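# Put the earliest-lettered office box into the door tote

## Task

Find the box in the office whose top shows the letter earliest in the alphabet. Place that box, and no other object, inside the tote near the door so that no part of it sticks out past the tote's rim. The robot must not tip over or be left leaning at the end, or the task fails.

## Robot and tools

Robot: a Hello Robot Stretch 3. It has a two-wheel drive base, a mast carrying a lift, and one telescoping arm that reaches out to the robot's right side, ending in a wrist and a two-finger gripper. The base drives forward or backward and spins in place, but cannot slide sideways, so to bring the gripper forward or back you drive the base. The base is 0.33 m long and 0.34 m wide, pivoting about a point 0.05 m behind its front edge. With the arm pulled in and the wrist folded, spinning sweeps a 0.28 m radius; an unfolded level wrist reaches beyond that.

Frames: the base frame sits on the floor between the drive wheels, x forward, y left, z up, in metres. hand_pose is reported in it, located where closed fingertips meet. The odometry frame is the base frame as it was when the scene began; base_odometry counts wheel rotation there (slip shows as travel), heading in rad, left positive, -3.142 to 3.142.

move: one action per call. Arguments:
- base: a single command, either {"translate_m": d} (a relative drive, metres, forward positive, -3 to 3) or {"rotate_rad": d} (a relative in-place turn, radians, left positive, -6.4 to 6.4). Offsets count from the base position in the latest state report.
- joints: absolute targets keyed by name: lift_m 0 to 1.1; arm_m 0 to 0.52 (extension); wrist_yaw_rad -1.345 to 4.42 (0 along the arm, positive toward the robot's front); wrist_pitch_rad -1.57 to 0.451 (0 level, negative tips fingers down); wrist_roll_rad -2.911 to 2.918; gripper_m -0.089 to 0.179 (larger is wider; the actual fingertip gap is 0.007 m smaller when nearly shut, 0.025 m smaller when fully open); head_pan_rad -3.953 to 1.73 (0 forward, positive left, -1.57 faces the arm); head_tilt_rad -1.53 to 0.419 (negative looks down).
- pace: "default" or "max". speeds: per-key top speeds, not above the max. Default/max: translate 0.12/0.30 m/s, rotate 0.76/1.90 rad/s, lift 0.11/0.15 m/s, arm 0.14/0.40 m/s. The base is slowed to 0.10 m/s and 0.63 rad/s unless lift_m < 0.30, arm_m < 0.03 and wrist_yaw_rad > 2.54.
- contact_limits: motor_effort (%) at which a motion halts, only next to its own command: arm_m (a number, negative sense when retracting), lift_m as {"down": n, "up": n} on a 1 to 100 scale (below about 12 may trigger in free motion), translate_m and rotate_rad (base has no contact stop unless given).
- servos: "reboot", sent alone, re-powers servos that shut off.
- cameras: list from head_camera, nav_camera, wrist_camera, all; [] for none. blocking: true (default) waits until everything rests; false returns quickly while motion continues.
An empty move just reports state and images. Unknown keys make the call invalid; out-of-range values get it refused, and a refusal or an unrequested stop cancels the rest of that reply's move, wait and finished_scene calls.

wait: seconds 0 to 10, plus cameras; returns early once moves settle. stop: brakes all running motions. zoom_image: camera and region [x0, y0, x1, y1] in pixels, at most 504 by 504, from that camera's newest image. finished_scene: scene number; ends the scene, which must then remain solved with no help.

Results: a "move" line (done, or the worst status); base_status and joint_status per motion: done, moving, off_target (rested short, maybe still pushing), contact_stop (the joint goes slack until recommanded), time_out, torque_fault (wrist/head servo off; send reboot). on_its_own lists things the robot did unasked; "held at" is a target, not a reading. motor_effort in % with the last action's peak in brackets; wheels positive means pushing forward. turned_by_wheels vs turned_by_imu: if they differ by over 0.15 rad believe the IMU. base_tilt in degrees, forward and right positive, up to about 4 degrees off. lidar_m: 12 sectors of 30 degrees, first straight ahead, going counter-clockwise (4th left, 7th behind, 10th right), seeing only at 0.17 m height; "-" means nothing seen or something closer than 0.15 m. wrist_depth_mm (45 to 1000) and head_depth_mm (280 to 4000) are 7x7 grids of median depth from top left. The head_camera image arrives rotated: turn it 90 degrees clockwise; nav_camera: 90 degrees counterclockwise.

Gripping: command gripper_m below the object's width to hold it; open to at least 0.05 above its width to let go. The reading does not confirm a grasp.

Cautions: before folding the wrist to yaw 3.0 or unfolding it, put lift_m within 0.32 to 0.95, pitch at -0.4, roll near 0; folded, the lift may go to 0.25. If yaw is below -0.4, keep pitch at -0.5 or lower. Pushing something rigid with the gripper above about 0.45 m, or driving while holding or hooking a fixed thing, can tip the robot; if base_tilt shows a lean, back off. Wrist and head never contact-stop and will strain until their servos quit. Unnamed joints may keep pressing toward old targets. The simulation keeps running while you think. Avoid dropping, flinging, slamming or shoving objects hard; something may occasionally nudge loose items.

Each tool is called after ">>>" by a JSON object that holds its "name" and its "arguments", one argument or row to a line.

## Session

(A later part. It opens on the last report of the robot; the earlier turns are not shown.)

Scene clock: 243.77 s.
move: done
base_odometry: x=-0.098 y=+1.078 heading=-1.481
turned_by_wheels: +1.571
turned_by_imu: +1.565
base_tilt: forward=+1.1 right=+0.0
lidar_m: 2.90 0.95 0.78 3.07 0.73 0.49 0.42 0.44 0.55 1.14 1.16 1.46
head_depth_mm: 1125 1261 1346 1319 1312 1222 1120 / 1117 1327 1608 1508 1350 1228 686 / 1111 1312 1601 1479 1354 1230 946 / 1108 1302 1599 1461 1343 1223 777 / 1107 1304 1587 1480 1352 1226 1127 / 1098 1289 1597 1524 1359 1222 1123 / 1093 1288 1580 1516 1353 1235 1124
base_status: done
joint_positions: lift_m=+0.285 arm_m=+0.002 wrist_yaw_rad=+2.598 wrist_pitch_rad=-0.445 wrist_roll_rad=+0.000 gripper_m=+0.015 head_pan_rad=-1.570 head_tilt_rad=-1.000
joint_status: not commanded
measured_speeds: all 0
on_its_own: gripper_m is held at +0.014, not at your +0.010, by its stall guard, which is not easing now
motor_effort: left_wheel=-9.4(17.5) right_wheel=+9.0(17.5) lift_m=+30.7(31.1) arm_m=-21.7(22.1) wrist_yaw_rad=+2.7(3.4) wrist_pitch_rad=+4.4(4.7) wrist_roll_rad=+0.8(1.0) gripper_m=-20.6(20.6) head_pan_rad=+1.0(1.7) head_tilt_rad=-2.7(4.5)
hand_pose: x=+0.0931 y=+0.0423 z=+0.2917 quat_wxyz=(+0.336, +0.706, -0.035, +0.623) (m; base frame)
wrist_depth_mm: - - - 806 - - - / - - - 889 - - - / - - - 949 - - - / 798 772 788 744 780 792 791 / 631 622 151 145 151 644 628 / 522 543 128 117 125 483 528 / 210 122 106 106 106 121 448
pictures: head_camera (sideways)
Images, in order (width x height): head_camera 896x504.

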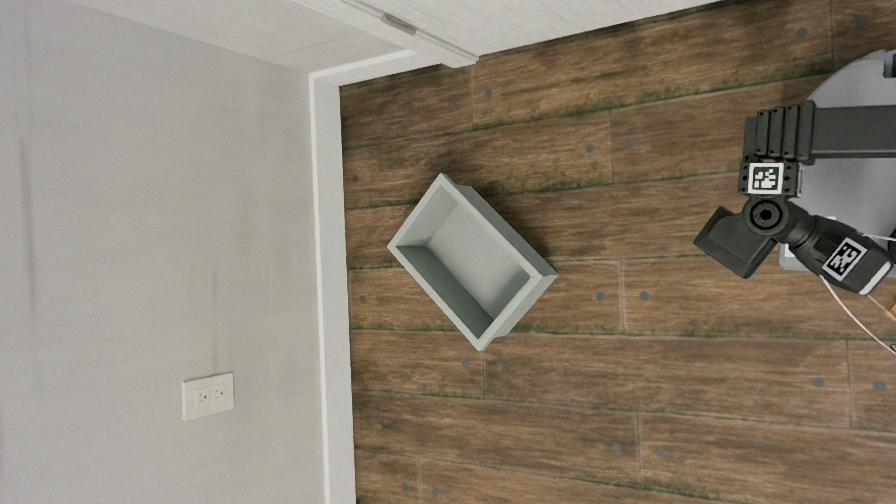

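>>> {"name": "move", "arguments": {
  "base": {"rotate_rad": -1.275},
  "pace": "max",
  "cameras": []
}}

>>> {"name": "move", "arguments": {
  "base": {"translate_m": 0.23},
  "pace": "max",
  "cameras": []
}}

>>> {"name": "move", "arguments": {
  "base": {"rotate_rad": 1.275},
  "pace": "max",
  "cameras": []
}}

>>> {"name": "move", "arguments": {
  "joints": {"lift_m": 0.5, "wrist_yaw_rad": 0.0},
  "pace": "max",
  "cameras": []
}}

>>> {"name": "move", "arguments": {
  "joints": {"arm_m": 0.355, "wrist_pitch_rad": -1.57},
  "pace": "max",
  "cameras": ["wrist_camera", "head_camera"]
}}

Scene clock: 269.43 s.
move: done
base_odometry: x=-0.098 y=+1.078 heading=-2.756
turned_by_wheels: -1.275
turned_by_imu: -1.270
base_tilt: forward=+0.9 right=-0.3
lidar_m: 1.14 1.27 2.05 1.35 0.78 0.92 1.03 0.54 0.42 0.43 0.48 0.78
head_depth_mm: 376 433 515 672 935 1199 1121 / 385 452 548 685 945 1207 684 / 396 467 570 730 1018 1222 944 / 409 483 593 773 1096 1228 782 / 420 499 620 812 1186 1224 1129 / 432 517 646 863 1291 1228 1121 / 445 537 676 919 1319 1227 1125
base_status: done
joint_positions: lift_m=+0.285 arm_m=+0.002 wrist_yaw_rad=+2.598 wrist_pitch_rad=-0.445 wrist_roll_rad=+0.000 gripper_m=+0.015 head_pan_rad=-1.570 head_tilt_rad=-1.000
joint_status: not commanded
measured_speeds: all 0
on_its_own: gripper_m is held at +0.014, not at your +0.010, by its stall guard, which is not easing now
motor_effort: left_wheel=+8.8(17.4) right_wheel=-7.8(15.9) lift_m=+28.3(32.5) arm_m=-21.7(22.4) wrist_yaw_rad=+2.8(3.5) wrist_pitch_rad=+4.5(4.7) wrist_roll_rad=+0.8(1.1) gripper_m=-19.4(20.7) head_pan_rad=+0.9(2.0) head_tilt_rad=-1.8(4.0)
hand_pose: x=+0.0931 y=+0.0423 z=+0.2917 quat_wxyz=(+0.336, +0.706, -0.035, +0.623) (m; base frame)
wrist_depth_mm: - - - - - - - / - - - - - - - / - - - - - - 947 / 773 802 769 785 788 789 768 / 620 629 150 145 151 622 628 / 529 547 129 116 125 484 518 / 209 122 105 106 106 121 457
pictures: none
No camera images: "cameras" was empty.

Scene clock: 271.47 s.
move: done
base_odometry: x=-0.311 y=+0.992 heading=-2.756
turned_by_wheels: +0.000
turned_by_imu: +0.000
base_tilt: forward=+0.9 right=-0.1
lidar_m: 0.91 1.02 1.65 1.86 0.99 0.94 1.13 0.60 0.48 0.47 0.53 0.89
head_depth_mm: 418 488 589 737 992 1216 1117 / 430 504 609 773 1057 1225 684 / 442 521 633 813 1129 1226 946 / 453 536 661 858 1224 1228 779 / 467 556 689 903 1297 1229 1124 / 482 575 719 963 1317 1225 1123 / 496 597 753 1018 1339 1232 1116
base_status: done
joint_positions: lift_m=+0.285 arm_m=+0.002 wrist_yaw_rad=+2.598 wrist_pitch_rad=-0.445 wrist_roll_rad=+0.000 gripper_m=+0.015 head_pan_rad=-1.570 head_tilt_rad=-1.000
joint_status: not commanded
measured_speeds: all 0
on_its_own: gripper_m is held at +0.014, not at your +0.010, by its stall guard, which is not easing now
motor_effort: left_wheel=+5.3(16.7) right_wheel=+2.9(10.5) lift_m=+23.9(28.2) arm_m=-19.8(21.9) wrist_yaw_rad=+2.7(3.2) wrist_pitch_rad=+4.1(4.7) wrist_roll_rad=+0.8(1.2) gripper_m=-19.7(21.1) head_pan_rad=+0.2(1.9) head_tilt_rad=-2.3(3.1)
hand_pose: x=+0.0931 y=+0.0423 z=+0.2917 quat_wxyz=(+0.336, +0.706, -0.035, +0.623) (m; base frame)
wrist_depth_mm: - - - - - - 774 / - - - - - - 799 / - - - - - 958 796 / 784 804 785 784 801 782 761 / 622 636 150 145 152 619 633 / 527 537 128 117 125 491 428 / 208 121 106 106 106 121 393
pictures: none
No camera images: "cameras" was empty.

Scene clock: 273.40 s.
move: done
base_odometry: x=-0.311 y=+0.992 heading=-1.481
turned_by_wheels: +1.275
turned_by_imu: +1.270
base_tilt: forward=+0.9 right=-0.1
lidar_m: 2.51 1.31 0.94 1.27 0.80 0.51 0.47 0.48 0.61 0.92 0.93 1.17
head_depth_mm: 900 1062 1310 1459 1330 1224 1118 / 890 1057 1293 1485 1346 1220 684 / 887 1046 1292 1477 1328 1222 947 / 880 1045 1276 1488 1328 1198 777 / 877 1040 1276 1485 1338 1228 1123 / 869 1035 1264 1488 1358 1233 1129 / 872 1028 1255 1474 1356 1235 1133
base_status: done
joint_positions: lift_m=+0.285 arm_m=+0.002 wrist_yaw_rad=+2.598 wrist_pitch_rad=-0.445 wrist_roll_rad=+0.000 gripper_m=+0.015 head_pan_rad=-1.570 head_tilt_rad=-1.000
joint_status: not commanded
measured_speeds: all 0
on_its_own: gripper_m is held at +0.014, not at your +0.010, by its stall guard, which is not easing now
motor_effort: left_wheel=-7.9(16.5) right_wheel=+9.1(16.7) lift_m=+20.8(23.6) arm_m=-21.8(22.6) wrist_yaw_rad=+2.7(3.1) wrist_pitch_rad=+4.2(4.8) wrist_roll_rad=+0.9(1.2) gripper_m=-20.6(20.9) head_pan_rad=+0.4(2.1) head_tilt_rad=-2.2(3.4)
hand_pose: x=+0.0931 y=+0.0423 z=+0.2917 quat_wxyz=(+0.336, +0.706, -0.035, +0.623) (m; base frame)
wrist_depth_mm: - - - - - - - / - - - - - - - / - - - - - - - / 791 782 774 757 777 786 795 / 626 628 150 145 151 631 638 / 515 535 129 117 125 489 526 / 208 122 105 106 107 121 449
pictures: none
No camera images: "cameras" was empty.

Scene clock: 275.63 s.
move: done
base_odometry: x=-0.311 y=+0.992 heading=-1.481
turned_by_wheels: +0.000
turned_by_imu: +0.000
base_tilt: forward=+1.1 right=+0.0
lidar_m: 2.51 1.31 0.94 1.27 0.80 0.51 0.47 0.48 0.61 0.92 0.93 1.17
head_depth_mm: 894 1059 1305 1463 1329 1219 1108 / 888 1055 1294 1483 1349 532 489 / 888 1050 1290 1476 809 544 954 / 881 1047 1280 1486 1320 1194 980 / 879 1036 1273 1494 1340 1230 1129 / 875 1033 1267 1482 1362 1230 1125 / 873 1027 1257 1469 1359 1239 1128
base_status: not commanded
joint_positions: lift_m=+0.500 arm_m=+0.002 wrist_yaw_rad=+0.003 wrist_pitch_rad=-0.445 wrist_roll_rad=+0.000 gripper_m=+0.015 head_pan_rad=-1.570 head_tilt_rad=-1.000
joint_status: all done
measured_speeds: all 0
on_its_own: gripper_m is held at +0.014, not at your +0.010, by its stall guard, which is not easing now
motor_effort: left_wheel=-7.9(8.0) right_wheel=+9.0(9.3) lift_m=+31.3(35.1) arm_m=-20.4(22.1) wrist_yaw_rad=-1.6(7.5) wrist_pitch_rad=+4.3(4.7) wrist_roll_rad=+0.9(1.1) gripper_m=-19.3(20.7) head_pan_rad=+1.2(1.7) head_tilt_rad=-1.3(2.9)
hand_pose: x=-0.0209 y=-0.3677 z=+0.5067 quat_wxyz=(+0.690, +0.157, -0.689, -0.155) (m; base frame)
wrist_depth_mm: 595 605 614 628 652 643 469 / 638 629 676 697 734 694 480 / 697 703 726 763 790 694 489 / 770 782 817 833 864 722 495 / 853 880 150 145 152 669 466 / 804 790 129 117 125 564 482 / 706 122 106 106 107 121 482
pictures: none
No camera images: "cameras" was empty.

Scene clock: 277.80 s.
move: done
base_odometry: x=-0.311 y=+0.992 heading=-1.481
turned_by_wheels: +0.000
turned_by_imu: +0.000
base_tilt: forward=+0.9 right=-0.3
lidar_m: 2.50 1.31 0.94 1.28 0.80 0.51 0.48 0.48 0.61 0.92 0.93 1.18
head_depth_mm: 896 1063 1305 1450 1336 1222 1116 / 887 1059 1259 683 596 537 489 / 887 1051 1213 763 1304 1226 979 / 883 1046 1282 1471 1328 1208 992 / 882 1034 1271 1498 1328 1231 1121 / 872 1038 1261 1476 1357 1238 1122 / 870 1026 1252 1476 1355 1230 1123
base_status: not commanded
joint_positions: lift_m=+0.500 arm_m=+0.355 wrist_yaw_rad=+0.002 wrist_pitch_rad=-1.563 wrist_roll_rad=+0.000 gripper_m=+0.015 head_pan_rad=-1.570 head_tilt_rad=-1.000
joint_status: all done
measured_speeds: all 0
on_its_own: gripper_m is held at +0.014, not at your +0.010, by its stall guard, which is not easing now
motor_effort: left_wheel=-7.9(8.0) right_wheel=+9.1(9.3) lift_m=+26.5(31.1) arm_m=+23.2(25.1) wrist_yaw_rad=-1.9(2.2) wrist_pitch_rad=-1.6(4.3) wrist_roll_rad=+0.9(1.1) gripper_m=-19.3(20.7) head_pan_rad=+0.7(1.7) head_tilt_rad=-1.4(2.7)
hand_pose: x=-0.0217 y=-0.4778 z=+0.3823 quat_wxyz=(+0.503, +0.499, -0.501, -0.498) (m; base frame)
wrist_depth_mm: 538 536 524 519 524 531 481 / 540 546 539 533 518 526 473 / 564 548 549 543 535 539 508 / 576 565 549 543 552 557 533 / 575 579 150 142 150 561 561 / 600 579 128 116 125 567 562 / 593 122 103 106 107 121 578
pictures: head_camera (sideways), wrist_camera
Images, in order (width x height): head_camera 896x504, wrist_camera 644x364.

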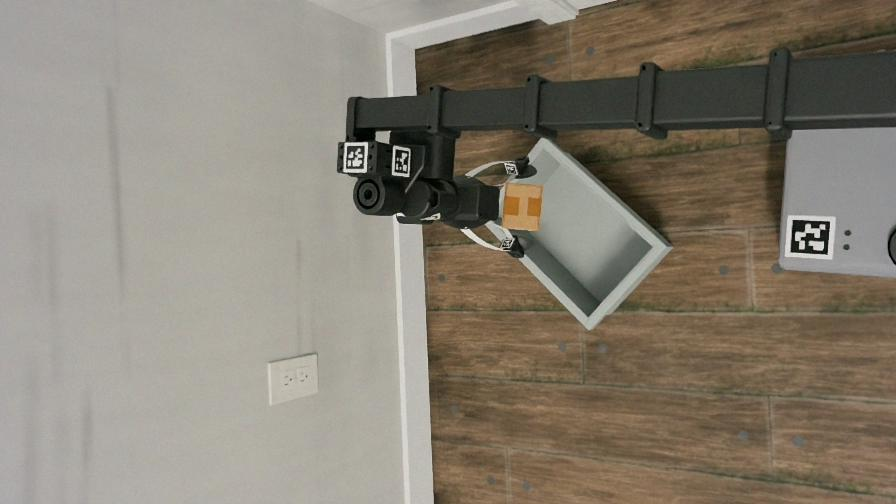

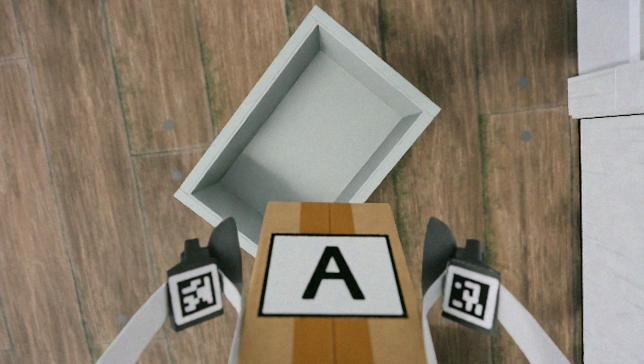

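>>> {"name": "move", "arguments": {
  "base": {"translate_m": 0.022},
  "joints": {"arm_m": 0.387, "lift_m": 0.35},
  "pace": "max",
  "cameras": []
}}

>>> {"name": "move", "arguments": {
  "joints": {"lift_m": 0.158},
  "contact_limits": {"lift_m": {"down": 14}},
  "cameras": []
}}

>>> {"name": "move", "arguments": {
  "joints": {"gripper_m": 0.12},
  "cameras": []
}}

>>> {"name": "move", "arguments": {
  "joints": {"lift_m": 0.35},
  "pace": "max",
  "cameras": ["wrist_camera"]
}}

>>> {"name": "finished_scene", "arguments": {
  "scene": 3
}}

Scene clock: 291.03 s.
move: done
base_odometry: x=-0.309 y=+0.970 heading=-1.481
turned_by_wheels: +0.000
turned_by_imu: +0.001
base_tilt: forward=+1.1 right=-0.1
lidar_m: 2.49 1.32 0.93 1.22 0.83 0.54 0.50 0.50 0.64 0.91 0.93 1.17
head_depth_mm: 893 1054 1307 1458 1354 1223 1120 / 890 1053 1292 1459 1298 695 624 / 884 1045 1278 888 1294 1223 969 / 878 1043 1279 1481 1306 1227 992 / 876 1034 1269 1490 1357 1229 1118 / 871 1031 1263 1484 1359 1232 1124 / 872 1026 1258 1472 1365 1230 1125
base_status: done
joint_positions: lift_m=+0.350 arm_m=+0.387 wrist_yaw_rad=+0.002 wrist_pitch_rad=-1.565 wrist_roll_rad=+0.000 gripper_m=+0.015 head_pan_rad=-1.570 head_tilt_rad=-1.000
joint_status: all done
measured_speeds: all 0
on_its_own: gripper_m is held at +0.014, not at your +0.010, by its stall guard, which is not easing now
motor_effort: left_wheel=+1.9(6.3) right_wheel=+7.6(13.8) lift_m=+21.3(22.5) arm_m=+8.2(23.8) wrist_yaw_rad=-1.8(1.9) wrist_pitch_rad=-0.9(1.4) wrist_roll_rad=+1.1(1.1) gripper_m=-19.7(20.3) head_pan_rad=-0.2(1.4) head_tilt_rad=-1.4(1.8)
hand_pose: x=-0.0217 y=-0.5093 z=+0.2323 quat_wxyz=(+0.502, +0.499, -0.500, -0.498) (m; base frame)
wrist_depth_mm: 383 385 379 282 370 376 372 / 387 392 387 382 298 380 374 / 397 395 342 386 387 312 383 / 408 409 379 398 398 399 389 / 417 409 151 142 151 407 398 / 426 422 128 116 124 421 409 / 435 122 103 106 107 121 425
pictures: none
No camera images: "cameras" was empty.

Scene clock: 293.60 s.
move: done
base_odometry: x=-0.309 y=+0.970 heading=-1.481
turned_by_wheels: +0.000
turned_by_imu: +0.000
base_tilt: forward=+1.0 right=-0.2
lidar_m: 2.50 1.32 0.93 1.22 0.83 0.53 0.50 0.50 0.63 0.91 0.93 1.17
head_depth_mm: 892 1057 1300 1447 1349 1220 1124 / 888 1054 1295 1491 1351 1208 966 / 882 1046 1285 1480 1100 1192 956 / 882 1039 1272 1483 1295 1225 992 / 878 1037 1270 1486 1356 1223 1121 / 874 1030 1258 1484 1359 1229 1122 / 865 1033 1256 1465 1364 1230 1132
base_status: not commanded
joint_positions: lift_m=+0.158 arm_m=+0.387 wrist_yaw_rad=+0.002 wrist_pitch_rad=-1.565 wrist_roll_rad=+0.000 gripper_m=+0.015 head_pan_rad=-1.570 head_tilt_rad=-1.000
joint_status: all done
measured_speeds: all 0
on_its_own: gripper_m is held at +0.014, not at your +0.010, by its stall guard, which is not easing now
motor_effort: left_wheel=+1.7(2.1) right_wheel=+7.1(8.0) lift_m=+21.0(22.1) arm_m=-21.7(21.7) wrist_yaw_rad=-1.7(2.1) wrist_pitch_rad=-1.1(1.4) wrist_roll_rad=+0.8(1.2) gripper_m=-19.5(20.5) head_pan_rad=-0.6(1.6) head_tilt_rad=-1.1(2.0)
contact_limits: lift_m down 14 (down: maximum 72; up: maximum 65)
hand_pose: x=-0.0217 y=-0.5093 z=+0.0403 quat_wxyz=(+0.502, +0.499, -0.500, -0.498) (m; base frame)
wrist_depth_mm: - 93 138 188 186 150 115 / - 105 169 192 190 189 143 / 100 129 196 196 194 194 163 / 117 163 201 199 199 197 150 / 144 205 205 142 151 175 134 / 172 210 129 116 124 133 122 / 184 122 106 106 107 121 105
pictures: none
No camera images: "cameras" was empty.

Scene clock: 295.20 s.
move: done
base_odometry: x=-0.309 y=+0.970 heading=-1.481
turned_by_wheels: +0.000
turned_by_imu: +0.000
base_tilt: forward=+0.9 right=-0.1
lidar_m: 2.49 1.32 0.93 1.22 0.84 0.53 0.50 0.50 0.64 0.91 0.93 1.17
head_depth_mm: 894 1056 1301 1458 1348 1228 1117 / 892 1053 1293 1485 1347 1210 965 / 883 1046 1289 1486 1097 1195 957 / 879 1037 1278 1488 1283 1228 993 / 874 1036 1267 1484 1353 1223 1117 / 872 1030 1254 1482 1359 1228 1120 / 868 1028 1253 1467 1358 1231 1128
base_status: not commanded
joint_positions: lift_m=+0.158 arm_m=+0.387 wrist_yaw_rad=+0.002 wrist_pitch_rad=-1.565 wrist_roll_rad=+0.000 gripper_m=+0.120 head_pan_rad=-1.570 head_tilt_rad=-1.000
joint_status: all done
measured_speeds: all 0
motor_effort: left_wheel=+1.9(2.2) right_wheel=+7.4(8.0) lift_m=+23.4(23.6) arm_m=-18.7(22.7) wrist_yaw_rad=-1.6(2.0) wrist_pitch_rad=-0.9(1.4) wrist_roll_rad=+0.8(1.1) gripper_m=+0.9(90.3) head_pan_rad=-0.3(2.0) head_tilt_rad=-0.2(1.4)
contact_limits: lift_m down 14 (down: maximum 72; up: maximum 65)
hand_pose: x=-0.0217 y=-0.5093 z=+0.0403 quat_wxyz=(+0.502, +0.499, -0.500, -0.498) (m; base frame)
wrist_depth_mm: - 91 139 188 188 150 115 / - 105 169 192 190 188 143 / 100 129 196 195 194 193 163 / 116 167 199 198 200 197 151 / 144 200 152 152 202 163 132 / 172 124 155 155 207 124 121 / - 126 213 160 182 126 101
pictures: none
No camera images: "cameras" was empty.

Scene clock: 297.27 s.
move: done
base_odometry: x=-0.309 y=+0.970 heading=-1.481
turned_by_wheels: +0.000
turned_by_imu: +0.000
base_tilt: forward=+0.9 right=+0.1
lidar_m: 2.50 1.32 0.93 1.22 0.83 0.54 0.50 0.50 0.64 0.91 0.92 1.17
head_depth_mm: 894 1060 1303 1461 1343 1222 1120 / 885 1051 1294 1453 1287 695 625 / 883 1046 1279 881 1308 1225 970 / 879 1042 1276 1484 1302 1225 991 / 871 1033 1267 1484 1350 1226 1120 / 872 1031 1260 1484 1362 1230 1124 / 869 1024 1248 1475 1354 1228 1121
base_status: not commanded
joint_positions: lift_m=+0.350 arm_m=+0.387 wrist_yaw_rad=+0.002 wrist_pitch_rad=-1.565 wrist_roll_rad=+0.000 gripper_m=+0.120 head_pan_rad=-1.570 head_tilt_rad=-1.000
joint_status: all done
measured_speeds: all 0
motor_effort: left_wheel=+1.9(2.1) right_wheel=+7.5(8.1) lift_m=+31.9(34.0) arm_m=-13.1(18.9) wrist_yaw_rad=-1.2(2.1) wrist_pitch_rad=-1.0(1.6) wrist_roll_rad=+0.9(1.1) gripper_m=+0.6(1.3) head_pan_rad=+0.0(1.7) head_tilt_rad=-0.1(1.8)
hand_pose: x=-0.0217 y=-0.5092 z=+0.2323 quat_wxyz=(+0.502, +0.499, -0.500, -0.498) (m; base frame)
wrist_depth_mm: 382 382 378 282 374 374 372 / 390 388 382 381 300 382 380 / 397 392 338 387 384 311 393 / 410 408 397 350 387 392 397 / 412 412 405 396 299 398 402 / 426 124 341 400 297 124 411 / 435 426 314 327 424 424 423
pictures: wrist_camera
Images, in order (width x height): wrist_camera 644x364.

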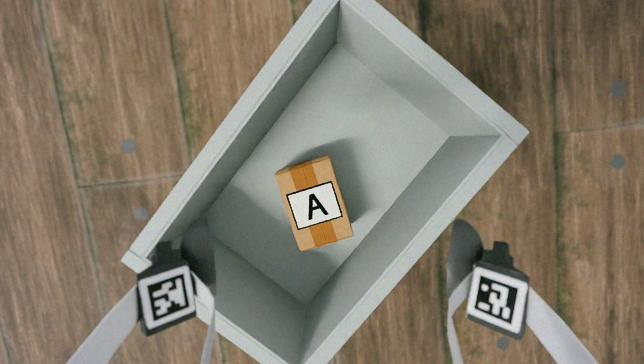

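The scene is finished: the task was done.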